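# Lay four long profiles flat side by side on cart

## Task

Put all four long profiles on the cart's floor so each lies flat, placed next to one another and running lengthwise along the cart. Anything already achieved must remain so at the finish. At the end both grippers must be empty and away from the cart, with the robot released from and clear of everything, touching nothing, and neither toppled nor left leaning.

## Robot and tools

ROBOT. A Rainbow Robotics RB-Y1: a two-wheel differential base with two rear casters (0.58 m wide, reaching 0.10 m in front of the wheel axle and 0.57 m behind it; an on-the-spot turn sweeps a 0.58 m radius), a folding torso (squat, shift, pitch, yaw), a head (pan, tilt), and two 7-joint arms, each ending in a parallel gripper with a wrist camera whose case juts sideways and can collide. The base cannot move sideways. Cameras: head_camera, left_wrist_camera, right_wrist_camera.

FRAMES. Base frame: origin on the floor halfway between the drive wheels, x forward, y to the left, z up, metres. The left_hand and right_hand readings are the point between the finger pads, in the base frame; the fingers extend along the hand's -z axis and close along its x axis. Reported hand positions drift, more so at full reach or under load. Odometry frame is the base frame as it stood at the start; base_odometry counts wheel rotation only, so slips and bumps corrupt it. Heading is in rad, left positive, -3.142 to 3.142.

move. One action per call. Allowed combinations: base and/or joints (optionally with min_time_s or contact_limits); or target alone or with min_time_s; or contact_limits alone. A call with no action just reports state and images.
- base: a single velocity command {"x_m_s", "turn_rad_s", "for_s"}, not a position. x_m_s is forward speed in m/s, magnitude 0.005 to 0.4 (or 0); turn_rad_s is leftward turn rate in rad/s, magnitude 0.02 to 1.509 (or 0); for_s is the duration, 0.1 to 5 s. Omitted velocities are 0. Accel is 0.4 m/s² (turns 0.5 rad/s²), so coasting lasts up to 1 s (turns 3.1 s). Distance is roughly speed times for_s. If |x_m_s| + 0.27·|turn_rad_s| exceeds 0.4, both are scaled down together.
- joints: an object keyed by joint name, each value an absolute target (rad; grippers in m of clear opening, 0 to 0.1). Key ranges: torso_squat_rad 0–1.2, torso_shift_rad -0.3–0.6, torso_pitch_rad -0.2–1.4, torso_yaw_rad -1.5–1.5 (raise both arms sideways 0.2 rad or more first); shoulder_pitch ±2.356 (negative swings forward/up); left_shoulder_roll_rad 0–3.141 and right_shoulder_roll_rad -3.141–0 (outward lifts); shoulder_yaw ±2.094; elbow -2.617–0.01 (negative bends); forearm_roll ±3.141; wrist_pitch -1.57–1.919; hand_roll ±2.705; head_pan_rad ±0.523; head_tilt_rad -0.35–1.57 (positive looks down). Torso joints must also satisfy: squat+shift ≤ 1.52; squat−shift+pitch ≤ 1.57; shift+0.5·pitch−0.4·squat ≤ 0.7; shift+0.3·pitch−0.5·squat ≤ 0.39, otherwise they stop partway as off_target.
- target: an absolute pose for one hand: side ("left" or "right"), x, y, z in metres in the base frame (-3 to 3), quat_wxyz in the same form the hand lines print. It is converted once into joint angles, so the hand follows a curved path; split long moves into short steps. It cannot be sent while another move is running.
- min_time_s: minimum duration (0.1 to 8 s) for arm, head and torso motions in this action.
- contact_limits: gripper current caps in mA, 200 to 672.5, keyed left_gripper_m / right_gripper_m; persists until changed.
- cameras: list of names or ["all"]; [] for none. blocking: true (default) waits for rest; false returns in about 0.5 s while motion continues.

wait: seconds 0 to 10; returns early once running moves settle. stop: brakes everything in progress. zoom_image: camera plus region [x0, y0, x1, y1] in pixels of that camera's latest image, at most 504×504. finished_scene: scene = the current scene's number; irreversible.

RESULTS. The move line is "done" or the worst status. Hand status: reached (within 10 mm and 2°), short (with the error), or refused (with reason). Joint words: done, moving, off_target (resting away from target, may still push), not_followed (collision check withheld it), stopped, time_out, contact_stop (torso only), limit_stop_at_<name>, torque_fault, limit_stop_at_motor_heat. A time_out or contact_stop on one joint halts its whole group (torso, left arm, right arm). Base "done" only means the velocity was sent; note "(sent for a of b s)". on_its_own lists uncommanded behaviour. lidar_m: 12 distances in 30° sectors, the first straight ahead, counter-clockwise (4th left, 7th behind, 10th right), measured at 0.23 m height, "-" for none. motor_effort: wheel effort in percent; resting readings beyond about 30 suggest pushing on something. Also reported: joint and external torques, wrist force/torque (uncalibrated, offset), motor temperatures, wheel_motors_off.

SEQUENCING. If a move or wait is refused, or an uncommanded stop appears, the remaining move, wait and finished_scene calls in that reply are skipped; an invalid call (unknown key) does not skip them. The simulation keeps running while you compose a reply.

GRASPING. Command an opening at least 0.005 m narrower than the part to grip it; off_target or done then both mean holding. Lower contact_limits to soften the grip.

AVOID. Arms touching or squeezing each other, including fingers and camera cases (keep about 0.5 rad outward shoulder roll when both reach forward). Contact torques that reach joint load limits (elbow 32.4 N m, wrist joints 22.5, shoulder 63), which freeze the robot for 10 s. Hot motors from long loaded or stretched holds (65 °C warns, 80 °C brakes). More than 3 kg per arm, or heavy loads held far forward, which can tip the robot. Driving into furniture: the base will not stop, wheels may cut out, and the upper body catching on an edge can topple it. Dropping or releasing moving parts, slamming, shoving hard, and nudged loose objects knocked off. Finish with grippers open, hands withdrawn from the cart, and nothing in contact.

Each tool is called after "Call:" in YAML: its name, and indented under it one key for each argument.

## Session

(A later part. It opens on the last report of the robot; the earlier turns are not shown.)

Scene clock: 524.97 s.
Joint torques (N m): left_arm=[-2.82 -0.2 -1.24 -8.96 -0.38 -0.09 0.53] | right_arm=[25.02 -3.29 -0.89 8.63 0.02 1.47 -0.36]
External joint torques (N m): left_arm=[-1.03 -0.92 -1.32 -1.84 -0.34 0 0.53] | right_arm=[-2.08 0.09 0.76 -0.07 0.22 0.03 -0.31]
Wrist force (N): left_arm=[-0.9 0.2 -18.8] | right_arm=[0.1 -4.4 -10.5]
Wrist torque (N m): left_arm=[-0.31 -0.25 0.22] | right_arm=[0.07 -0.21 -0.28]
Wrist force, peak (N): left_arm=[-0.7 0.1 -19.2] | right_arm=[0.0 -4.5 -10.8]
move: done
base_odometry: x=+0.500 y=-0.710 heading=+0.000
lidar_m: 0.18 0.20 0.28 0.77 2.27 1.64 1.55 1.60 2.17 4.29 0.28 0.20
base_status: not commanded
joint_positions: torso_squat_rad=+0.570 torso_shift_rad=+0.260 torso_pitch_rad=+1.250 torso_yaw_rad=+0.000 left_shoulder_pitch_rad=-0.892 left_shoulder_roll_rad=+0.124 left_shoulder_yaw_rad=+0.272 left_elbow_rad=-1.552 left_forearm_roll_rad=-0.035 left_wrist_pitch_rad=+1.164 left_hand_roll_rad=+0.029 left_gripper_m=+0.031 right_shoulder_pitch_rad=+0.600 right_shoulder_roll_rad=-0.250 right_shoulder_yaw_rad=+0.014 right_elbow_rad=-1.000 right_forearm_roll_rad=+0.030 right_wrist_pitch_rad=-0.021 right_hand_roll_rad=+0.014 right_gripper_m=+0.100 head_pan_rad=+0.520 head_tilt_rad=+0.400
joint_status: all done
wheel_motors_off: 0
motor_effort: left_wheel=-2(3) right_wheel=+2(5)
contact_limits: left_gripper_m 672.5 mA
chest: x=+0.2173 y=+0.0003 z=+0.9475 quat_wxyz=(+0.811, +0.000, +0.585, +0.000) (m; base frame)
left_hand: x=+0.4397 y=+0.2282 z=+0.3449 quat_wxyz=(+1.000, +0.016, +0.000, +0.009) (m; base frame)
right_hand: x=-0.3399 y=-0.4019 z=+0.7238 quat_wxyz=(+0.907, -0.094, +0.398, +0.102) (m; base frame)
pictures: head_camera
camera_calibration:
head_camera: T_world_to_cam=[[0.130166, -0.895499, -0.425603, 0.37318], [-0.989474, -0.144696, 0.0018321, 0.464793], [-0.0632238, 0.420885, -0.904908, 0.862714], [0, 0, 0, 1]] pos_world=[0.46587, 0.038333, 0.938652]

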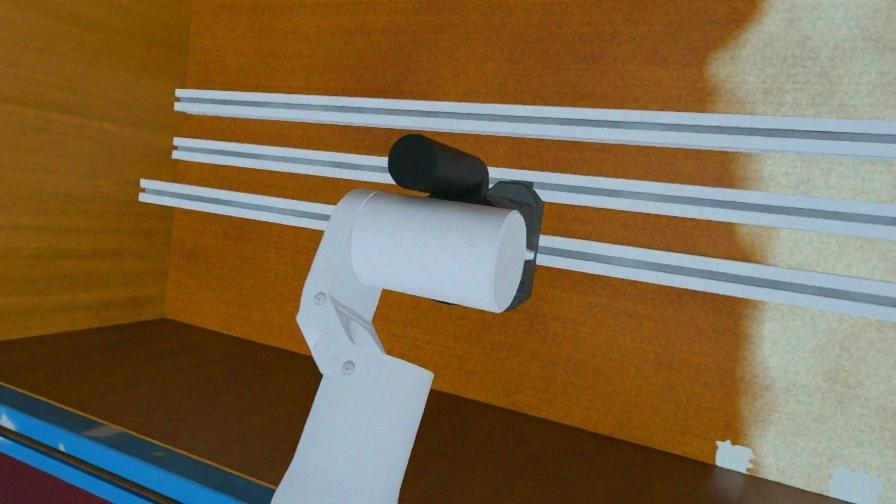

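Call:
move:
  target: {"side":"left","x":0.440,"y":0.230,"z":0.310,"quat_wxyz":[0.9998,0.015,0,0.009]}
  min_time_s: 1.3

Call:
move:
  target: {"side":"left","x":0.440,"y":0.230,"z":0.3035,"quat_wxyz":[0.9998,0.015,0,0.009]}
  min_time_s: 0.7

Call:
move:
  target: {"side":"left","x":0.440,"y":0.230,"z":0.302,"quat_wxyz":[0.9998,0.015,0,0.009]}
  min_time_s: 0.5
  cameras: ["left_wrist_camera"]

Scene clock: 533.60 s.
Joint torques (N m): left_arm=[-4.01 2.84 0.7 -8.25 0.01 -0.01 0.58] | right_arm=[25.62 -3.34 -0.69 8.92 -0.05 1.65 -0.19]
External joint torques (N m): left_arm=[-1.73 1.79 0.58 -1.82 0.04 0.09 0.58] | right_arm=[-1.48 0.04 0.95 0.21 0.15 0.22 -0.15]
Wrist force (N): left_arm=[-0.7 -0.1 -18.5] | right_arm=[0.0 -4.4 -10.6]
Wrist torque (N m): left_arm=[-0.29 -0.21 0.21] | right_arm=[0.06 -0.21 -0.28]
Wrist force, peak (N): left_arm=[-0.7 0.0 -19.2] | right_arm=[-0.1 -4.6 -10.9]
move: done
base_odometry: x=+0.500 y=-0.710 heading=+0.000
lidar_m: 0.18 0.20 0.28 0.79 2.26 1.64 1.55 1.60 2.17 4.27 0.27 0.20
base_status: not commanded
joint_positions: torso_squat_rad=+0.570 torso_shift_rad=+0.260 torso_pitch_rad=+1.250 torso_yaw_rad=+0.000 left_shoulder_pitch_rad=-0.964 left_shoulder_roll_rad=+0.154 left_shoulder_yaw_rad=+0.282 left_elbow_rad=-1.335 left_forearm_roll_rad=-0.026 left_wrist_pitch_rad=+1.023 left_hand_roll_rad=+0.036 left_gripper_m=+0.031 right_shoulder_pitch_rad=+0.600 right_shoulder_roll_rad=-0.250 right_shoulder_yaw_rad=+0.014 right_elbow_rad=-1.000 right_forearm_roll_rad=+0.030 right_wrist_pitch_rad=-0.021 right_hand_roll_rad=+0.014 right_gripper_m=+0.100 head_pan_rad=+0.520 head_tilt_rad=+0.400
joint_status: all done
wheel_motors_off: 0
motor_effort: left_wheel=-1(3) right_wheel=+0(3)
contact_limits: left_gripper_m 672.5 mA
chest: x=+0.2173 y=+0.0003 z=+0.9475 quat_wxyz=(+0.811, +0.000, +0.585, +0.000) (m; base frame)
left_hand: x=+0.4395 y=+0.2298 z=+0.3099 quat_wxyz=(+1.000, +0.015, +0.000, +0.009) (m; base frame)
left_hand_status: reached (checked arc, planned for 1.3 s): 1 mm and 0.1 deg off.
right_hand: x=-0.3399 y=-0.4019 z=+0.7238 quat_wxyz=(+0.907, -0.094, +0.398, +0.102) (m; base frame)
camera_calibration:
head_camera: T_world_to_cam=[[0.130166, -0.895499, -0.425603, 0.37318], [-0.989474, -0.144696, 0.0018321, 0.464793], [-0.0632238, 0.420885, -0.904908, 0.862714], [0, 0, 0, 1]] pos_world=[0.46587, 0.038333, 0.938652]
left_wrist_camera: T_world_to_cam=[[0.998705, 0.0375832, 0.0342775, -0.458827], [0.0181815, -0.893099, 0.449494, 0.0899447], [0.0475065, -0.448288, -0.892626, 0.437573], [0, 0, 0, 1]] pos_world=[0.43581, 0.293733, 0.365887]
right_wrist_camera: T_world_to_cam=[[-0.672036, -0.093876, 0.734544, -0.796104], [0.0934762, 0.973243, 0.209904, 0.301208], [-0.734595, 0.209725, -0.645279, 0.375696], [0, 0, 0, 1]] pos_world=[-0.287181, -0.446677, 0.763978]

Scene clock: 534.63 s.
Joint torques (N m): left_arm=[-4.27 2.88 0.91 -7.63 0.09 0.2 0.46] | right_arm=[24.95 -3.26 -1.34 8.64 -0.11 1.51 -0.2]
External joint torques (N m): left_arm=[-1.9 1.79 0.78 -1.34 0.12 0.3 0.46] | right_arm=[-2.16 0.13 0.3 -0.06 0.09 0.08 -0.16]
Wrist force (N): left_arm=[-0.8 -0.3 -18.2] | right_arm=[-0.2 -4.7 -10.6]
Wrist torque (N m): left_arm=[-0.30 -0.24 0.22] | right_arm=[0.11 -0.24 -0.29]
Wrist force, peak (N): left_arm=[-0.8 -0.3 -19.1] | right_arm=[-0.1 -4.6 -10.9]
move: done
base_odometry: x=+0.500 y=-0.710 heading=+0.000
lidar_m: 0.19 0.20 0.28 0.78 2.27 1.64 1.55 1.61 2.17 4.28 0.27 0.20
base_status: not commanded
joint_positions: torso_squat_rad=+0.570 torso_shift_rad=+0.260 torso_pitch_rad=+1.250 torso_yaw_rad=+0.000 left_shoulder_pitch_rad=-0.978 left_shoulder_roll_rad=+0.159 left_shoulder_yaw_rad=+0.283 left_elbow_rad=-1.294 left_forearm_roll_rad=-0.026 left_wrist_pitch_rad=+0.997 left_hand_roll_rad=+0.038 left_gripper_m=+0.031 right_shoulder_pitch_rad=+0.600 right_shoulder_roll_rad=-0.250 right_shoulder_yaw_rad=+0.014 right_elbow_rad=-1.000 right_forearm_roll_rad=+0.030 right_wrist_pitch_rad=-0.021 right_hand_roll_rad=+0.014 right_gripper_m=+0.100 head_pan_rad=+0.520 head_tilt_rad=+0.400
joint_status: all done
wheel_motors_off: 0
motor_effort: left_wheel=-1(3) right_wheel=+1(3)
contact_limits: left_gripper_m 672.5 mA
chest: x=+0.2173 y=+0.0003 z=+0.9475 quat_wxyz=(+0.811, +0.000, +0.585, +0.000) (m; base frame)
left_hand: x=+0.4393 y=+0.2298 z=+0.3040 quat_wxyz=(+1.000, +0.015, +0.000, +0.009) (m; base frame)
left_hand_status: reached (checked arc, planned for 0.7 s): 1 mm and 0.1 deg off.
right_hand: x=-0.3399 y=-0.4019 z=+0.7238 quat_wxyz=(+0.907, -0.094, +0.398, +0.102) (m; base frame)
camera_calibration:
head_camera: T_world_to_cam=[[0.130166, -0.895499, -0.425603, 0.37318], [-0.989474, -0.144696, 0.0018321, 0.464793], [-0.0632238, 0.420885, -0.904908, 0.862714], [0, 0, 0, 1]] pos_world=[0.46587, 0.038333, 0.938652]
left_wrist_camera: T_world_to_cam=[[0.998706, 0.0375827, 0.0342741, -0.458324], [0.0181784, -0.893058, 0.449574, 0.0925629], [0.047505, -0.448369, -0.892585, 0.432331], [0, 0, 0, 1]] pos_world=[0.43551, 0.293733, 0.359987]
right_wrist_camera: T_world_to_cam=[[-0.672036, -0.093876, 0.734544, -0.796104], [0.0934762, 0.973243, 0.209904, 0.301208], [-0.734595, 0.209725, -0.645279, 0.375696], [0, 0, 0, 1]] pos_world=[-0.287181, -0.446677, 0.763978]

Scene clock: 535.47 s.
Joint torques (N m): left_arm=[-4.35 2.9 0.57 -4.62 -0.3 -1.77 0.27] | right_arm=[25.84 -3.22 -1.08 8.79 0.03 1.37 -0.24]
External joint torques (N m): left_arm=[-1.92 1.78 0.44 1.64 -0.27 -1.68 0.27] | right_arm=[-1.26 0.16 0.56 0.09 0.23 -0.05 -0.2]
Wrist force (N): left_arm=[-10.3 0.3 14.1] | right_arm=[-0.3 -4.6 -10.6]
Wrist torque (N m): left_arm=[-0.61 -0.60 0.15] | right_arm=[0.09 -0.24 -0.28]
Wrist force, peak (N): left_arm=[-11.4 -0.2 17.1] | right_arm=[0.0 -4.6 -10.8]
move: done
base_odometry: x=+0.500 y=-0.710 heading=+0.000
lidar_m: 0.19 0.20 0.28 0.77 2.26 1.63 1.55 1.60 2.16 4.30 0.28 0.19
base_status: not commanded
joint_positions: torso_squat_rad=+0.570 torso_shift_rad=+0.260 torso_pitch_rad=+1.250 torso_yaw_rad=+0.000 left_shoulder_pitch_rad=-0.984 left_shoulder_roll_rad=+0.161 left_shoulder_yaw_rad=+0.284 left_elbow_rad=-1.280 left_forearm_roll_rad=-0.026 left_wrist_pitch_rad=+0.989 left_hand_roll_rad=+0.039 left_gripper_m=+0.031 right_shoulder_pitch_rad=+0.600 right_shoulder_roll_rad=-0.250 right_shoulder_yaw_rad=+0.014 right_elbow_rad=-1.000 right_forearm_roll_rad=+0.030 right_wrist_pitch_rad=-0.021 right_hand_roll_rad=+0.014 right_gripper_m=+0.100 head_pan_rad=+0.520 head_tilt_rad=+0.400
joint_status: all done
wheel_motors_off: 0
motor_effort: left_wheel=-2(2) right_wheel=+0(4)
contact_limits: left_gripper_m 672.5 mA
chest: x=+0.2171 y=+0.0003 z=+0.9477 quat_wxyz=(+0.811, +0.000, +0.585, +0.000) (m; base frame)
left_hand: x=+0.4396 y=+0.2298 z=+0.3024 quat_wxyz=(+1.000, +0.015, +0.000, +0.009) (m; base frame)
left_hand_status: reached (checked arc, planned for 0.5 s): 1 mm and 0.0 deg off.
right_hand: x=-0.3400 y=-0.4019 z=+0.7236 quat_wxyz=(+0.907, -0.094, +0.398, +0.102) (m; base frame)
pictures: left_wrist_camera
camera_calibration:
left_wrist_camera: T_world_to_cam=[[0.998683, 0.0375782, 0.0349413, -0.458892], [0.0178745, -0.893063, 0.449577, 0.0933192], [0.0480991, -0.44836, -0.892558, 0.430566], [0, 0, 0, 1]] pos_world=[0.435909, 0.293633, 0.358386]

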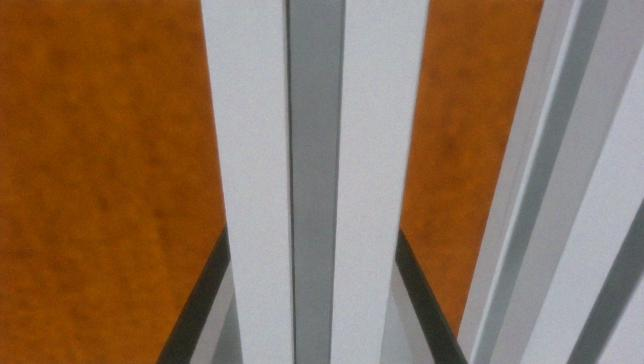

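Call:
move:
  joints: {"left_gripper_m":0.047}
  cameras: ["left_wrist_camera"]

Call:
move:
  target: {"side":"left","x":0.4405,"y":0.230,"z":0.325,"quat_wxyz":[0.9999,0.010,0,0.009]}
  min_time_s: 1.0
  cameras: ["left_wrist_camera"]

Call:
move:
  target: {"side":"left","x":0.4405,"y":0.229,"z":0.42,"quat_wxyz":[1,0,0,0.009]}
  min_time_s: 1.2

Call:
move:
  joints: {"torso_squat_rad":0.7,"torso_shift_rad":0.2,"torso_pitch_rad":1.0,"head_pan_rad":0,"head_tilt_rad":0.4}

Call:
move:
  target: {"side":"left","x":0.50,"y":0.22,"z":0.70,"quat_wxyz":[0.9239,0,-0.3827,0]}
  min_time_s: 1.8
  cameras: ["head_camera"]

Call:
move:
  target: {"side":"left","x":0.45,"y":0.22,"z":0.80,"quat_wxyz":[0.7071,0,-0.7071,0]}
  min_time_s: 1.3

Call:
move:
  base: {"x_m_s":-0.4,"for_s":1.767}

Call:
move:
  base: {"turn_rad_s":0.6,"for_s":2.066}
  joints: {"torso_squat_rad":0.8,"torso_pitch_rad":0.8,"torso_shift_rad":0.1,"left_shoulder_pitch_rad":-0.486,"left_shoulder_roll_rad":0.135,"left_shoulder_yaw_rad":0.115,"left_elbow_rad":-1.055,"left_forearm_roll_rad":0.099,"left_wrist_pitch_rad":-0.842,"left_hand_roll_rad":-1.561,"left_gripper_m":0.056,"head_pan_rad":0.3,"head_tilt_rad":0.2}

Call:
move:
  base: {"x_m_s":0.4,"for_s":3.45}

Call:
move:
  base: {"turn_rad_s":-0.6,"for_s":2.066}
  cameras: ["head_camera","left_wrist_camera"]

Call:
zoom_image:
  camera: "left_wrist_camera"
  region: [180, 60, 460, 300]

Scene clock: 549.17 s.
Joint torques (N m): left_arm=[-3.99 2.97 0.48 -4.53 -0.3 -1.3 0.76] | right_arm=[25.17 -2.92 -0.75 8.66 0.14 1.64 -0.38]
External joint torques (N m): left_arm=[-1.55 1.85 0.35 1.72 -0.27 -1.21 0.75] | right_arm=[-1.93 0.46 0.9 -0.03 0.34 0.21 -0.34]
Wrist force (N): left_arm=[-7.9 -0.7 11.3] | right_arm=[0.1 -4.6 -10.4]
Wrist torque (N m): left_arm=[-0.52 -0.59 0.12] | right_arm=[0.08 -0.21 -0.28]
Wrist force, peak (N): left_arm=[-19.9 -0.7 34.6] | right_arm=[0.0 -4.6 -11.0]
move: done
base_odometry: x=+0.500 y=-0.710 heading=+0.000
lidar_m: 0.18 0.20 0.28 0.78 2.27 1.65 1.55 1.60 2.17 4.28 0.27 0.20
base_status: not commanded
joint_positions: torso_squat_rad=+0.570 torso_shift_rad=+0.260 torso_pitch_rad=+1.250 torso_yaw_rad=+0.000 left_shoulder_pitch_rad=-0.984 left_shoulder_roll_rad=+0.161 left_shoulder_yaw_rad=+0.284 left_elbow_rad=-1.280 left_forearm_roll_rad=-0.026 left_wrist_pitch_rad=+0.989 left_hand_roll_rad=+0.039 left_gripper_m=+0.047 right_shoulder_pitch_rad=+0.600 right_shoulder_roll_rad=-0.250 right_shoulder_yaw_rad=+0.014 right_elbow_rad=-1.000 right_forearm_roll_rad=+0.030 right_wrist_pitch_rad=-0.021 right_hand_roll_rad=+0.014 right_gripper_m=+0.100 head_pan_rad=+0.520 head_tilt_rad=+0.400
joint_status: all done
wheel_motors_off: 0
motor_effort: left_wheel=+0(2) right_wheel=+1(7)
contact_limits: left_gripper_m 672.5 mA
chest: x=+0.2170 y=+0.0003 z=+0.9477 quat_wxyz=(+0.811, +0.000, +0.585, +0.000) (m; base frame)
left_hand: x=+0.4398 y=+0.2299 z=+0.3025 quat_wxyz=(+1.000, +0.015, +0.000, +0.009) (m; base frame)
right_hand: x=-0.3400 y=-0.4019 z=+0.7235 quat_wxyz=(+0.907, -0.094, +0.398, +0.102) (m; base frame)
pictures: left_wrist_camera
camera_calibration:
left_wrist_camera: T_world_to_cam=[[0.99867, 0.0376135, 0.0352604, -0.459118], [0.0177669, -0.893104, 0.449498, 0.0934489], [0.0483984, -0.448274, -0.892585, 0.430549], [0, 0, 0, 1]] pos_world=[0.436009, 0.293733, 0.358485]

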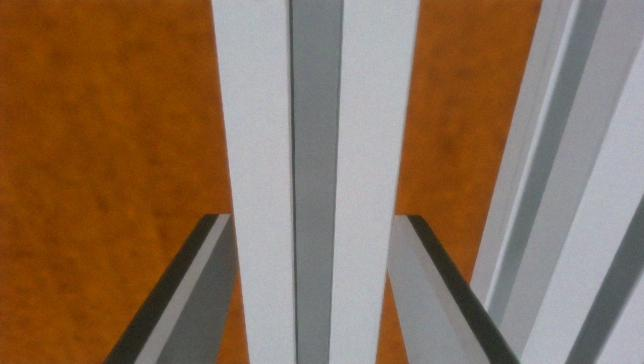

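Scene clock: 550.50 s.
Joint torques (N m): left_arm=[-1.61 0.12 0.27 -7.02 0.17 0.1 -0.24] | right_arm=[25.45 -2.74 -1.41 8.69 0.13 1.49 -0.23]
External joint torques (N m): left_arm=[0.47 -0.92 0.11 -0.27 0.19 0.2 -0.24] | right_arm=[-1.66 0.64 0.24 0 0.33 0.06 -0.19]
Wrist force (N): left_arm=[-1.0 0.3 -9.8] | right_arm=[-0.1 -4.5 -10.6]
Wrist torque (N m): left_arm=[-0.37 -0.22 0.20] | right_arm=[0.09 -0.23 -0.28]
Wrist force, peak (N): left_arm=[-8.3 -0.4 11.9] | right_arm=[-0.2 -4.7 -10.9]
move: done
base_odometry: x=+0.500 y=-0.710 heading=+0.000
lidar_m: 0.19 0.20 0.28 0.78 2.27 1.63 1.55 1.61 2.17 4.28 0.28 0.20
base_status: not commanded
joint_positions: torso_squat_rad=+0.570 torso_shift_rad=+0.260 torso_pitch_rad=+1.250 torso_yaw_rad=+0.000 left_shoulder_pitch_rad=-0.933 left_shoulder_roll_rad=+0.146 left_shoulder_yaw_rad=+0.284 left_elbow_rad=-1.427 left_forearm_roll_rad=-0.010 left_wrist_pitch_rad=+1.083 left_hand_roll_rad=+0.020 left_gripper_m=+0.047 right_shoulder_pitch_rad=+0.600 right_shoulder_roll_rad=-0.250 right_shoulder_yaw_rad=+0.014 right_elbow_rad=-1.000 right_forearm_roll_rad=+0.030 right_wrist_pitch_rad=-0.021 right_hand_roll_rad=+0.014 right_gripper_m=+0.100 head_pan_rad=+0.520 head_tilt_rad=+0.400
joint_status: all done
wheel_motors_off: 0
motor_effort: left_wheel=+0(1) right_wheel=+3(4)
contact_limits: left_gripper_m 672.5 mA
chest: x=+0.2171 y=+0.0003 z=+0.9477 quat_wxyz=(+0.811, +0.000, +0.585, +0.000) (m; base frame)
left_hand: x=+0.4407 y=+0.2300 z=+0.3247 quat_wxyz=(+1.000, +0.010, +0.000, +0.009) (m; base frame)
left_hand_status: reached (checked arc, planned for 1.0 s): 0 mm and 0.0 deg off.
right_hand: x=-0.3400 y=-0.4019 z=+0.7236 quat_wxyz=(+0.907, -0.094, +0.398, +0.102) (m; base frame)
pictures: left_wrist_camera
camera_calibration:
left_wrist_camera: T_world_to_cam=[[0.998677, 0.037817, 0.0348492, -0.460711], [0.0176676, -0.888722, 0.458107, 0.079849], [0.0482954, -0.456885, -0.888214, 0.451], [0, 0, 0, 1]] pos_world=[0.436909, 0.294441, 0.380061]

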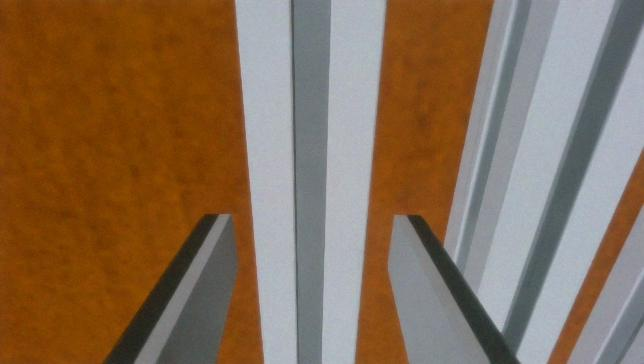

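Scene clock: 552.03 s.
Joint torques (N m): left_arm=[-0.09 -0.31 -1.38 -7.99 0.13 0 -0.23] | right_arm=[25.38 -2.6 -0.65 8.65 0.02 1.57 -0.37]
External joint torques (N m): left_arm=[1 -1.02 -1.58 0.06 0.11 0.1 -0.23] | right_arm=[-1.72 0.79 0.99 -0.04 0.22 0.14 -0.33]
Wrist force (N): left_arm=[-1.2 0.4 -9.6] | right_arm=[0.2 -4.4 -10.6]
Wrist torque (N m): left_arm=[-0.34 -0.26 0.24] | right_arm=[0.07 -0.19 -0.28]
Wrist force, peak (N): left_arm=[3.6 0.5 -11.4] | right_arm=[-0.1 -4.5 -10.9]
move: done
base_odometry: x=+0.500 y=-0.710 heading=+0.000
lidar_m: 0.19 0.20 0.28 0.77 2.25 1.63 1.55 1.60 2.17 4.27 0.29 0.20
base_status: not commanded
joint_positions: torso_squat_rad=+0.570 torso_shift_rad=+0.260 torso_pitch_rad=+1.250 torso_yaw_rad=+0.000 left_shoulder_pitch_rad=-0.793 left_shoulder_roll_rad=+0.099 left_shoulder_yaw_rad=+0.277 left_elbow_rad=-1.928 left_forearm_roll_rad=+0.014 left_wrist_pitch_rad=+1.441 left_hand_roll_rad=-0.012 left_gripper_m=+0.047 right_shoulder_pitch_rad=+0.600 right_shoulder_roll_rad=-0.250 right_shoulder_yaw_rad=+0.014 right_elbow_rad=-1.000 right_forearm_roll_rad=+0.030 right_wrist_pitch_rad=-0.021 right_hand_roll_rad=+0.014 right_gripper_m=+0.100 head_pan_rad=+0.520 head_tilt_rad=+0.400
joint_status: all done
wheel_motors_off: 0
motor_effort: left_wheel=-1(2) right_wheel=+3(5)
contact_limits: left_gripper_m 672.5 mA
chest: x=+0.2171 y=+0.0003 z=+0.9476 quat_wxyz=(+0.811, +0.000, +0.585, +0.000) (m; base frame)
left_hand: x=+0.4405 y=+0.2291 z=+0.4199 quat_wxyz=(+1.000, +0.000, +0.000, +0.009) (m; base frame)
left_hand_status: reached (checked arc, planned for 1.2 s): 0 mm and 0.0 deg off.
right_hand: x=-0.3400 y=-0.4019 z=+0.7236 quat_wxyz=(+0.907, -0.094, +0.398, +0.102) (m; base frame)
camera_calibration:
head_camera: T_world_to_cam=[[0.130285, -0.895465, -0.425638, 0.373309], [-0.989484, -0.144634, 0.00140902, 0.464993], [-0.0628233, 0.420978, -0.904892, 0.862767], [0, 0, 0, 1]] pos_world=[0.465668, 0.0383328, 0.938951]
left_wrist_camera: T_world_to_cam=[[0.998659, 0.038821, 0.0342638, -0.463803], [0.0178658, -0.879435, 0.475683, 0.0258517], [0.0485993, -0.474433, -0.878949, 0.535202], [0, 0, 0, 1]] pos_world=[0.436709, 0.294657, 0.47401]
right_wrist_camera: T_world_to_cam=[[-0.672366, -0.0939209, 0.734236, -0.795976], [0.0934275, 0.973217, 0.210045, 0.301104], [-0.734299, 0.209825, -0.645584, 0.375921], [0, 0, 0, 1]] pos_world=[-0.28728, -0.446676, 0.763877]

Scene clock: 553.67 s.
Joint torques (N m): left_arm=[-5.95 0.81 -1.34 -8.71 0 -0.5 0.07] | right_arm=[24.18 -4.91 -1.58 7.06 0.23 1.07 -0.2]
External joint torques (N m): left_arm=[-0.27 -1.12 -1.44 0.11 -0.03 0.06 0.08] | right_arm=[-1.41 -0.07 0.6 0.14 0.39 0.02 -0.17]
Wrist force (N): left_arm=[-2.2 0.2 -9.7] | right_arm=[-1.4 -4.1 -11.7]
Wrist torque (N m): left_arm=[-0.30 -0.28 0.24] | right_arm=[0.06 -0.29 -0.28]
Wrist force, peak (N): left_arm=[-1.0 0.4 -10.0] | right_arm=[-1.4 -4.0 -12.0]
move: done
base_odometry: x=+0.500 y=-0.710 heading=+0.000
lidar_m: 0.18 0.20 0.28 0.78 2.26 1.64 1.55 1.60 2.17 4.27 0.28 0.20
base_status: not commanded
joint_positions: torso_squat_rad=+0.700 torso_shift_rad=+0.200 torso_pitch_rad=+1.000 torso_yaw_rad=+0.000 left_shoulder_pitch_rad=-0.793 left_shoulder_roll_rad=+0.099 left_shoulder_yaw_rad=+0.277 left_elbow_rad=-1.928 left_forearm_roll_rad=+0.014 left_wrist_pitch_rad=+1.441 left_hand_roll_rad=-0.012 left_gripper_m=+0.047 right_shoulder_pitch_rad=+0.600 right_shoulder_roll_rad=-0.250 right_shoulder_yaw_rad=+0.014 right_elbow_rad=-1.000 right_forearm_roll_rad=+0.030 right_wrist_pitch_rad=-0.021 right_hand_roll_rad=+0.014 right_gripper_m=+0.100 head_pan_rad=+0.000 head_tilt_rad=+0.400
joint_status: all done
wheel_motors_off: 0
motor_effort: left_wheel=-1(3) right_wheel=+4(6)
contact_limits: left_gripper_m 672.5 mA
chest: x=+0.1387 y=+0.0003 z=+0.9724 quat_wxyz=(+0.878, +0.000, +0.479, +0.000) (m; base frame)
left_hand: x=+0.4857 y=+0.2291 z=+0.5163 quat_wxyz=(+0.992, -0.001, -0.125, +0.009) (m; base frame)
right_hand: x=-0.3457 y=-0.4019 z=+0.6176 quat_wxyz=(+0.950, -0.106, +0.282, +0.089) (m; base frame)
camera_calibration:
head_camera: T_world_to_cam=[[-0.0405458, -0.998224, 0.0436511, -0.0274691], [-0.975498, 0.0300924, -0.217942, 0.599328], [0.216242, -0.0514182, -0.974985, 0.9076], [0, 0, 0, 1]] pos_world=[0.387269, 0.00121164, 1.01671]
left_wrist_camera: T_world_to_cam=[[0.959182, 0.0388795, 0.280105, -0.619933], [-0.100247, -0.879432, 0.465349, 0.0419056], [0.264426, -0.474434, -0.839638, 0.49259], [0, 0, 0, 1]] pos_world=[0.468576, 0.294657, 0.567743]
right_wrist_camera: T_world_to_cam=[[-0.832946, -0.0939948, 0.545312, -0.660805], [0.0385107, 0.973231, 0.226578, 0.294725], [-0.552012, 0.209728, -0.807029, 0.465977], [0, 0, 0, 1]] pos_world=[-0.30454, -0.446677, 0.669624]

Scene clock: 555.80 s.
Joint torques (N m): left_arm=[-1.27 -1.74 -1.46 -9.26 -0.39 -1.59 -0.4] | right_arm=[23.93 -5.16 -0.84 6.63 0.04 1.17 -0.32]
External joint torques (N m): left_arm=[0.81 -1.92 -1.25 -0.23 -0.47 -0.2 -0.37] | right_arm=[-1.66 -0.32 1.34 -0.29 0.2 0.12 -0.29]
Wrist force (N): left_arm=[-4.8 0.3 -8.3] | right_arm=[-1.4 -3.9 -11.7]
Wrist torque (N m): left_arm=[-0.24 -0.41 0.21] | right_arm=[0.05 -0.27 -0.29]
Wrist force, peak (N): left_arm=[-2.8 0.7 -9.8] | right_arm=[-1.5 -4.2 -11.9]
move: done
base_odometry: x=+0.500 y=-0.710 heading=+0.000
lidar_m: 0.19 0.19 0.28 0.77 2.27 1.64 1.55 1.60 2.18 4.28 0.28 0.20
base_status: not commanded
joint_positions: torso_squat_rad=+0.700 torso_shift_rad=+0.200 torso_pitch_rad=+1.000 torso_yaw_rad=+0.000 left_shoulder_pitch_rad=-0.537 left_shoulder_roll_rad=+0.000 left_shoulder_yaw_rad=+0.192 left_elbow_rad=-2.607 left_forearm_roll_rad=+0.003 left_wrist_pitch_rad=+1.323 left_hand_roll_rad=-0.049 left_gripper_m=+0.047 right_shoulder_pitch_rad=+0.600 right_shoulder_roll_rad=-0.250 right_shoulder_yaw_rad=+0.014 right_elbow_rad=-1.000 right_forearm_roll_rad=+0.030 right_wrist_pitch_rad=-0.021 right_hand_roll_rad=+0.014 right_gripper_m=+0.100 head_pan_rad=+0.000 head_tilt_rad=+0.400
joint_status: all done
wheel_motors_off: 0
motor_effort: left_wheel=-1(2) right_wheel=+2(5)
contact_limits: left_gripper_m 672.5 mA
chest: x=+0.1387 y=+0.0003 z=+0.9724 quat_wxyz=(+0.878, +0.000, +0.479, +0.000) (m; base frame)
left_hand: x=+0.5001 y=+0.2202 z=+0.6998 quat_wxyz=(+0.924, +0.000, -0.383, +0.000) (m; base frame)
left_hand_status: reached (checked arc, planned for 1.8 s): 0 mm and 0.0 deg off.
right_hand: x=-0.3457 y=-0.4019 z=+0.6176 quat_wxyz=(+0.950, -0.106, +0.282, +0.089) (m; base frame)
pictures: head_camera
camera_calibration:
head_camera: T_world_to_cam=[[-0.0405458, -0.998224, 0.0436511, -0.027465], [-0.975498, 0.0300924, -0.217942, 0.599426], [0.216242, -0.0514182, -0.974985, 0.907578], [0, 0, 0, 1]] pos_world=[0.387369, 0.00121164, 1.01671]

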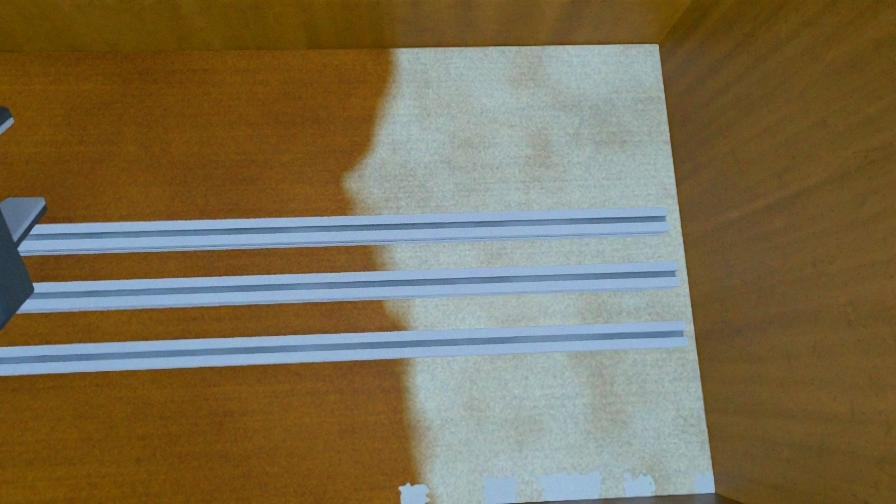

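Scene clock: 557.43 s.
Joint torques (N m): left_arm=[4.49 1.8 -0.87 -9.73 0.09 -1.72 -0.06] | right_arm=[24.15 -4.96 -1.48 6.87 0.09 1.14 -0.5]
External joint torques (N m): left_arm=[-0.18 1.49 -1.02 0.05 0.1 0.13 0] | right_arm=[-1.44 -0.12 0.7 -0.06 0.25 0.09 -0.47]
Wrist force (N): left_arm=[-6.7 0.2 -3.0] | right_arm=[-1.2 -4.0 -11.6]
Wrist torque (N m): left_arm=[-0.23 -0.52 0.29] | right_arm=[0.05 -0.27 -0.28]
Wrist force, peak (N): left_arm=[-6.3 0.2 -7.7] | right_arm=[-1.5 -4.2 -12.0]
move: done
base_odometry: x=+0.500 y=-0.710 heading=+0.000
lidar_m: 0.19 0.19 0.28 0.77 2.27 1.64 1.55 1.60 2.16 4.28 0.27 0.20
base_status: not commanded
joint_positions: torso_squat_rad=+0.700 torso_shift_rad=+0.200 torso_pitch_rad=+1.000 torso_yaw_rad=+0.000 left_shoulder_pitch_rad=+0.126 left_shoulder_roll_rad=+0.015 left_shoulder_yaw_rad=-0.049 left_elbow_rad=-2.550 left_forearm_roll_rad=+0.097 left_wrist_pitch_rad=-0.137 left_hand_roll_rad=-0.095 left_gripper_m=+0.047 right_shoulder_pitch_rad=+0.600 right_shoulder_roll_rad=-0.250 right_shoulder_yaw_rad=+0.014 right_elbow_rad=-1.000 right_forearm_roll_rad=+0.030 right_wrist_pitch_rad=-0.021 right_hand_roll_rad=+0.014 right_gripper_m=+0.100 head_pan_rad=+0.000 head_tilt_rad=+0.400
joint_status: all done
wheel_motors_off: 0
motor_effort: left_wheel=-1(2) right_wheel=+3(5)
contact_limits: left_gripper_m 672.5 mA
chest: x=+0.1387 y=+0.0003 z=+0.9724 quat_wxyz=(+0.878, +0.000, +0.479, +0.000) (m; base frame)
left_hand: x=+0.4509 y=+0.2203 z=+0.7999 quat_wxyz=(+0.708, +0.000, -0.706, +0.001) (m; base frame)
left_hand_status: reached (checked arc, planned for 1.3 s): 1 mm and 0.2 deg off.
right_hand: x=-0.3457 y=-0.4019 z=+0.6176 quat_wxyz=(+0.950, -0.106, +0.282, +0.089) (m; base frame)
camera_calibration:
head_camera: T_world_to_cam=[[-0.0405411, -0.998224, 0.0436521, -0.0274679], [-0.975498, 0.0300875, -0.217942, 0.599426], [0.216242, -0.0514182, -0.974985, 0.907578], [0, 0, 0, 1]] pos_world=[0.387369, 0.00121163, 1.01671]
left_wrist_camera: T_world_to_cam=[[-0.0307816, 0.0216794, 0.999291, -0.790875], [-0.475351, -0.879785, 0.00444428, 0.436592], [0.879257, -0.474878, 0.0373866, -0.242923], [0, 0, 0, 1]] pos_world=[0.396782, 0.285894, 0.797456]
right_wrist_camera: T_world_to_cam=[[-0.832946, -0.0939948, 0.545312, -0.660805], [0.0385107, 0.973231, 0.226578, 0.294725], [-0.552012, 0.209728, -0.807029, 0.465977], [0, 0, 0, 1]] pos_world=[-0.30454, -0.446677, 0.669624]

Scene clock: 561.03 s.
Joint torques (N m): left_arm=[5.22 0.84 -0.51 -9.87 0.11 -1.9 -0.27] | right_arm=[23.86 -4.44 -1.27 6.67 0.12 1.08 -0.44]
External joint torques (N m): left_arm=[0.56 0.53 -0.66 -0.09 0.13 -0.04 -0.21] | right_arm=[-1.73 0.4 0.91 -0.26 0.28 0.03 -0.41]
Wrist force (N): left_arm=[-6.9 0.1 -3.6] | right_arm=[-1.5 -4.0 -11.9]
Wrist torque (N m): left_arm=[-0.21 -0.54 0.27] | right_arm=[0.07 -0.29 -0.29]
Wrist force, peak (N): left_arm=[-7.1 0.4 -4.2] | right_arm=[-1.7 -3.9 -12.2]
move: done
base_odometry: x=-0.207 y=-0.709 heading=-0.001
lidar_m: 0.89 0.94 1.69 3.53 1.24 0.90 0.83 0.88 1.18 3.11 2.48 0.93
base_status: done (sent for 1.77 of 1.77 s)
joint_positions: torso_squat_rad=+0.700 torso_shift_rad=+0.200 torso_pitch_rad=+1.000 torso_yaw_rad=+0.000 left_shoulder_pitch_rad=+0.126 left_shoulder_roll_rad=+0.015 left_shoulder_yaw_rad=-0.049 left_elbow_rad=-2.550 left_forearm_roll_rad=+0.097 left_wrist_pitch_rad=-0.137 left_hand_roll_rad=-0.095 left_gripper_m=+0.047 right_shoulder_pitch_rad=+0.600 right_shoulder_roll_rad=-0.250 right_shoulder_yaw_rad=+0.014 right_elbow_rad=-1.000 right_forearm_roll_rad=+0.030 right_wrist_pitch_rad=-0.021 right_hand_roll_rad=+0.014 right_gripper_m=+0.100 head_pan_rad=+0.000 head_tilt_rad=+0.400
joint_status: not commanded
wheel_motors_off: 0
motor_effort: left_wheel=-3(27) right_wheel=+5(48)
contact_limits: left_gripper_m 672.5 mA
chest: x=+0.1387 y=+0.0003 z=+0.9724 quat_wxyz=(+0.878, +0.000, +0.479, +0.000) (m; base frame)
left_hand: x=+0.4509 y=+0.2203 z=+0.7999 quat_wxyz=(+0.708, +0.000, -0.706, +0.001) (m; base frame)
right_hand: x=-0.3457 y=-0.4019 z=+0.6176 quat_wxyz=(+0.950, -0.106, +0.282, +0.089) (m; base frame)
camera_calibration:
head_camera: T_world_to_cam=[[-0.0405458, -0.998224, 0.0436511, -0.0274735], [-0.975498, 0.0300924, -0.217942, 0.59935], [0.216242, -0.0514182, -0.974985, 0.907697], [0, 0, 0, 1]] pos_world=[0.387269, 0.00121164, 1.01681]
left_wrist_camera: T_world_to_cam=[[-0.0308684, 0.0217257, 0.999287, -0.790848], [-0.47543, -0.879742, 0.00444041, 0.436526], [0.879212, -0.474954, 0.0374853, -0.24301], [0, 0, 0, 1]] pos_world=[0.396782, 0.285794, 0.797455]
right_wrist_camera: T_world_to_cam=[[-0.832941, -0.093861, 0.545344, -0.660765], [0.0386261, 0.973244, 0.226504, 0.294816], [-0.552013, 0.209729, -0.807029, 0.465977], [0, 0, 0, 1]] pos_world=[-0.30454, -0.446677, 0.669624]

Scene clock: 564.63 s.
Joint torques (N m): left_arm=[-1.21 1.66 0.72 -6.14 0.06 -1.83 0.47] | right_arm=[21.33 -5.75 -2.17 4.75 -0.07 0.57 -0.41]
External joint torques (N m): left_arm=[0.59 -0.41 -0.08 0.23 -0.01 0.03 0.46] | right_arm=[-1.89 0.04 0.35 -0.43 0.05 -0.13 -0.39]
Wrist force (N): left_arm=[-0.5 -5.6 -3.4] | right_arm=[-2.5 -3.6 -12.4]
Wrist torque (N m): left_arm=[0.01 -0.24 0.24] | right_arm=[0.04 -0.34 -0.32]
Wrist force, peak (N): left_arm=[-7.2 -2.3 -3.2] | right_arm=[-2.6 -3.7 -12.7]
move: done
base_odometry: x=-0.207 y=-0.709 heading=+1.239
lidar_m: 1.85 1.99 1.06 0.87 0.86 0.96 1.52 4.07 2.10 0.91 0.90 1.02
base_status: done (sent for 2.07 of 2.07 s)
joint_positions: torso_squat_rad=+0.800 torso_shift_rad=+0.100 torso_pitch_rad=+0.800 torso_yaw_rad=+0.000 left_shoulder_pitch_rad=-0.486 left_shoulder_roll_rad=+0.135 left_shoulder_yaw_rad=+0.115 left_elbow_rad=-1.055 left_forearm_roll_rad=+0.099 left_wrist_pitch_rad=-0.842 left_hand_roll_rad=-1.561 left_gripper_m=+0.056 right_shoulder_pitch_rad=+0.600 right_shoulder_roll_rad=-0.250 right_shoulder_yaw_rad=+0.014 right_elbow_rad=-1.000 right_forearm_roll_rad=+0.030 right_wrist_pitch_rad=-0.021 right_hand_roll_rad=+0.014 right_gripper_m=+0.100 head_pan_rad=+0.300 head_tilt_rad=+0.200
joint_status: all done
wheel_motors_off: 0
motor_effort: left_wheel=+1(31) right_wheel=+13(45)
contact_limits: left_gripper_m 672.5 mA
chest: x=+0.0426 y=+0.0003 z=+0.9813 quat_wxyz=(+0.921, +0.000, +0.389, +0.000) (m; base frame)
left_hand: x=+0.4202 y=+0.2502 z=+0.5553 quat_wxyz=(+0.500, +0.500, -0.500, -0.500) (m; base frame)
right_hand: x=-0.3616 y=-0.4019 z=+0.5374 quat_wxyz=(+0.973, -0.114, +0.185, +0.078) (m; base frame)
camera_calibration:
head_camera: T_world_to_cam=[[0.153044, -0.969979, -0.188994, 0.183903], [-0.815249, -0.0158373, -0.578894, 0.860749], [0.558522, 0.242673, -0.793198, 0.705002], [0, 0, 0, 1]] pos_world=[0.27982, 0.0209291, 1.09225]
left_wrist_camera: T_world_to_cam=[[-0.0345088, -0.999188, 0.0207909, 0.252364], [-0.475226, -0.00189516, -0.879862, 0.720757], [0.879187, -0.0402434, -0.474775, -0.0168997], [0, 0, 0, 1]] pos_world=[0.36609, 0.252845, 0.620896]
right_wrist_camera: T_world_to_cam=[[-0.924743, -0.093901, 0.368826, -0.568629], [-0.00722137, 0.97324, 0.229676, 0.295314], [-0.380523, 0.209728, -0.900676, 0.504799], [0, 0, 0, 1]] pos_world=[-0.331616, -0.446677, 0.596558]

Scene clock: 569.67 s.
Joint torques (N m): left_arm=[-1.61 2.56 1.18 -6.22 0.05 -1.71 0.58] | right_arm=[21.05 -5.55 -1.73 5.12 0.06 0.68 -0.26]
External joint torques (N m): left_arm=[0.19 0.49 0.38 0.14 -0.02 0.16 0.56] | right_arm=[-2.17 0.23 0.79 -0.07 0.18 -0.01 -0.24]
Wrist force (N): left_arm=[-0.5 -5.8 -3.7] | right_arm=[-2.5 -3.8 -12.6]
Wrist torque (N m): left_arm=[0.04 -0.22 0.25] | right_arm=[0.08 -0.34 -0.30]
Wrist force, peak (N): left_arm=[-0.5 -6.1 -4.3] | right_arm=[-2.7 -3.7 -12.6]
move: done
base_odometry: x=+0.245 y=+0.602 heading=+1.239
lidar_m: 2.22 3.11 1.61 1.33 1.33 1.48 2.33 1.05 0.63 0.75 0.62 0.96
base_status: done (sent for 3.47 of 3.47 s)
joint_positions: torso_squat_rad=+0.800 torso_shift_rad=+0.100 torso_pitch_rad=+0.800 torso_yaw_rad=+0.000 left_shoulder_pitch_rad=-0.486 left_shoulder_roll_rad=+0.135 left_shoulder_yaw_rad=+0.115 left_elbow_rad=-1.055 left_forearm_roll_rad=+0.099 left_wrist_pitch_rad=-0.842 left_hand_roll_rad=-1.561 left_gripper_m=+0.056 right_shoulder_pitch_rad=+0.600 right_shoulder_roll_rad=-0.250 right_shoulder_yaw_rad=+0.014 right_elbow_rad=-1.000 right_forearm_roll_rad=+0.030 right_wrist_pitch_rad=-0.021 right_hand_roll_rad=+0.014 right_gripper_m=+0.100 head_pan_rad=+0.300 head_tilt_rad=+0.200
joint_status: not commanded
wheel_motors_off: 0
motor_effort: left_wheel=+4(38) right_wheel=-2(52)
contact_limits: left_gripper_m 672.5 mA
chest: x=+0.0427 y=+0.0003 z=+0.9813 quat_wxyz=(+0.921, +0.000, +0.389, +0.000) (m; base frame)
left_hand: x=+0.4202 y=+0.2502 z=+0.5553 quat_wxyz=(+0.500, +0.500, -0.500, -0.500) (m; base frame)
right_hand: x=-0.3615 y=-0.4019 z=+0.5374 quat_wxyz=(+0.973, -0.114, +0.185, +0.078) (m; base frame)
camera_calibration:
head_camera: T_world_to_cam=[[0.153037, -0.969975, -0.189016, 0.183911], [-0.815297, -0.0158388, -0.578826, 0.86063], [0.558453, 0.242687, -0.793242, 0.70499], [0, 0, 0, 1]] pos_world=[0.27982, 0.0209291, 1.09215]
left_wrist_camera: T_world_to_cam=[[-0.034506, -0.999188, 0.0207983, 0.252361], [-0.475345, -0.0018976, -0.879797, 0.720674], [0.879123, -0.0402446, -0.474894, -0.0168501], [0, 0, 0, 1]] pos_world=[0.36609, 0.252845, 0.620796]
right_wrist_camera: T_world_to_cam=[[-0.924708, -0.0939562, 0.368901, -0.568594], [-0.00725523, 0.973237, 0.22969, 0.295294], [-0.380608, 0.209719, -0.900641, 0.504784], [0, 0, 0, 1]] pos_world=[-0.331516, -0.446677, 0.596558]

Scene clock: 573.27 s.
Joint torques (N m): left_arm=[-1.56 1.92 0.88 -6.54 0.06 -1.78 0.52] | right_arm=[21.77 -5.56 -2.15 4.94 0.27 0.67 -0.04]
External joint torques (N m): left_arm=[0.23 -0.15 0.08 -0.18 -0.01 0.08 0.51] | right_arm=[-1.45 0.23 0.37 -0.24 0.39 -0.03 -0.02]
Wrist force (N): left_arm=[-0.5 -6.1 -3.8] | right_arm=[-2.5 -3.8 -12.4]
Wrist torque (N m): left_arm=[0.08 -0.24 0.24] | right_arm=[0.06 -0.35 -0.31]
Wrist force, peak (N): left_arm=[-0.4 -6.3 -4.3] | right_arm=[-2.3 -4.0 -12.6]
move: done
base_odometry: x=+0.245 y=+0.602 heading=+0.000
lidar_m: 0.64 0.62 0.96 4.65 1.92 1.38 1.31 1.36 1.84 4.79 0.63 0.63
base_status: done (sent for 2.07 of 2.07 s)
joint_positions: torso_squat_rad=+0.800 torso_shift_rad=+0.100 torso_pitch_rad=+0.800 torso_yaw_rad=+0.000 left_shoulder_pitch_rad=-0.486 left_shoulder_roll_rad=+0.135 left_shoulder_yaw_rad=+0.115 left_elbow_rad=-1.055 left_forearm_roll_rad=+0.099 left_wrist_pitch_rad=-0.842 left_hand_roll_rad=-1.561 left_gripper_m=+0.056 right_shoulder_pitch_rad=+0.600 right_shoulder_roll_rad=-0.250 right_shoulder_yaw_rad=+0.014 right_elbow_rad=-1.000 right_forearm_roll_rad=+0.030 right_wrist_pitch_rad=-0.021 right_hand_roll_rad=+0.014 right_gripper_m=+0.100 head_pan_rad=+0.300 head_tilt_rad=+0.200
joint_status: not commanded
wheel_motors_off: 0
motor_effort: left_wheel=+12(36) right_wheel=+0(41)
contact_limits: left_gripper_m 672.5 mA
chest: x=+0.0427 y=+0.0003 z=+0.9813 quat_wxyz=(+0.921, +0.000, +0.389, +0.000) (m; base frame)
left_hand: x=+0.4202 y=+0.2502 z=+0.5553 quat_wxyz=(+0.500, +0.500, -0.500, -0.500) (m; base frame)
right_hand: x=-0.3615 y=-0.4019 z=+0.5374 quat_wxyz=(+0.973, -0.114, +0.185, +0.078) (m; base frame)
pictures: head_camera, left_wrist_camera
camera_calibration:
head_camera: T_world_to_cam=[[0.153037, -0.969975, -0.189016, 0.183911], [-0.815297, -0.0158388, -0.578826, 0.86063], [0.558453, 0.242687, -0.793242, 0.70499], [0, 0, 0, 1]] pos_world=[0.27982, 0.0209291, 1.09215]
left_wrist_camera: T_world_to_cam=[[-0.0345041, -0.999188, 0.0207986, 0.25236], [-0.475423, -0.00189513, -0.879755, 0.720676], [0.87908, -0.0402433, -0.474972, -0.0167867], [0, 0, 0, 1]] pos_world=[0.36609, 0.252845, 0.620796]

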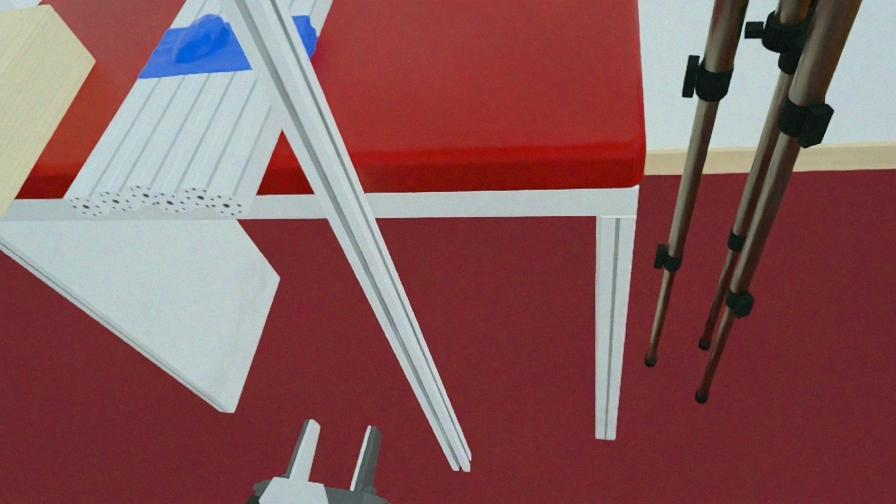

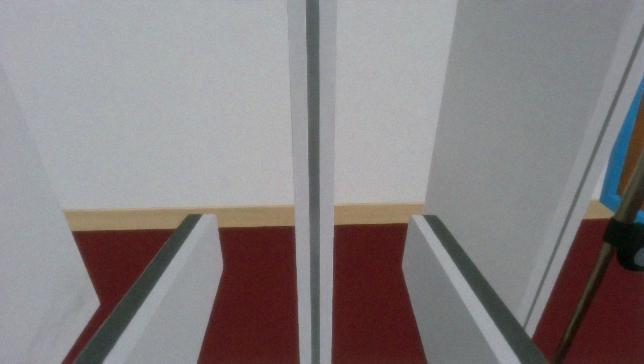

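Scaled by 1.800 from the camera's 644x364 image, which has a finer 920x520 frame.

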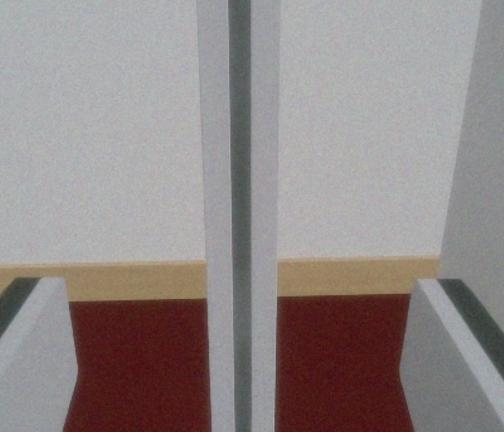

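Call:
move:
  base: {"x_m_s":0.2,"for_s":0.867}
  cameras: ["left_wrist_camera"]

Call:
zoom_image:
  camera: "left_wrist_camera"
  region: [180, 60, 460, 300]

Scene clock: 578.63 s.
Joint torques (N m): left_arm=[-1.33 2.5 0.38 -6.62 0.32 -1.73 0.65] | right_arm=[21.67 -6.21 -1.88 5.09 -0.03 0.79 -0.26]
External joint torques (N m): left_arm=[0.46 0.43 -0.42 -0.25 0.25 0.13 0.64] | right_arm=[-1.55 -0.42 0.64 -0.09 0.09 0.09 -0.24]
Wrist force (N): left_arm=[-0.4 -5.9 -3.6] | right_arm=[-2.7 -3.6 -12.4]
Wrist torque (N m): left_arm=[0.05 -0.22 0.23] | right_arm=[0.05 -0.37 -0.30]
Wrist force, peak (N): left_arm=[-0.6 -6.5 -3.9] | right_arm=[-2.9 -3.7 -12.7]
move: done
base_odometry: x=+0.418 y=+0.601 heading=-0.001
lidar_m: 0.47 0.46 0.85 3.98 2.17 1.57 1.49 1.54 2.08 1.12 0.53 0.57
base_status: done (sent for 0.87 of 0.87 s)
joint_positions: torso_squat_rad=+0.800 torso_shift_rad=+0.100 torso_pitch_rad=+0.800 torso_yaw_rad=+0.000 left_shoulder_pitch_rad=-0.486 left_shoulder_roll_rad=+0.135 left_shoulder_yaw_rad=+0.115 left_elbow_rad=-1.055 left_forearm_roll_rad=+0.099 left_wrist_pitch_rad=-0.842 left_hand_roll_rad=-1.561 left_gripper_m=+0.056 right_shoulder_pitch_rad=+0.600 right_shoulder_roll_rad=-0.250 right_shoulder_yaw_rad=+0.014 right_elbow_rad=-1.000 right_forearm_roll_rad=+0.030 right_wrist_pitch_rad=-0.021 right_hand_roll_rad=+0.014 right_gripper_m=+0.100 head_pan_rad=+0.300 head_tilt_rad=+0.200
joint_status: not commanded
wheel_motors_off: 0
motor_effort: left_wheel=-4(48) right_wheel=+5(38)
contact_limits: left_gripper_m 672.5 mA
chest: x=+0.0427 y=+0.0003 z=+0.9813 quat_wxyz=(+0.921, +0.000, +0.389, +0.000) (m; base frame)
left_hand: x=+0.4202 y=+0.2502 z=+0.5553 quat_wxyz=(+0.500, +0.500, -0.500, -0.500) (m; base frame)
right_hand: x=-0.3615 y=-0.4019 z=+0.5374 quat_wxyz=(+0.973, -0.114, +0.185, +0.078) (m; base frame)
pictures: left_wrist_camera
camera_calibration:
left_wrist_camera: T_world_to_cam=[[-0.0345041, -0.999188, 0.0207986, 0.25236], [-0.475423, -0.00189513, -0.879755, 0.720676], [0.87908, -0.0402433, -0.474972, -0.0167867], [0, 0, 0, 1]] pos_world=[0.36609, 0.252845, 0.620796]

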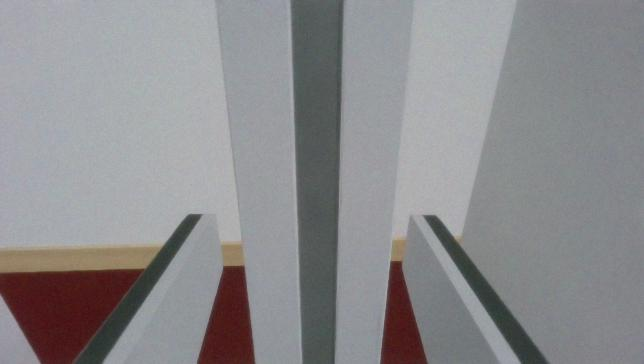

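Scaled by 1.800 from the camera's 644x364 image, which has a finer 920x520 frame.

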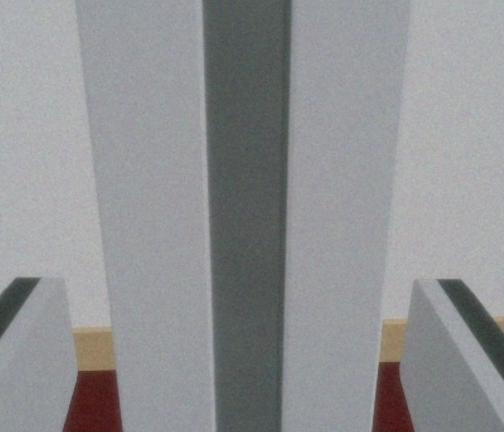

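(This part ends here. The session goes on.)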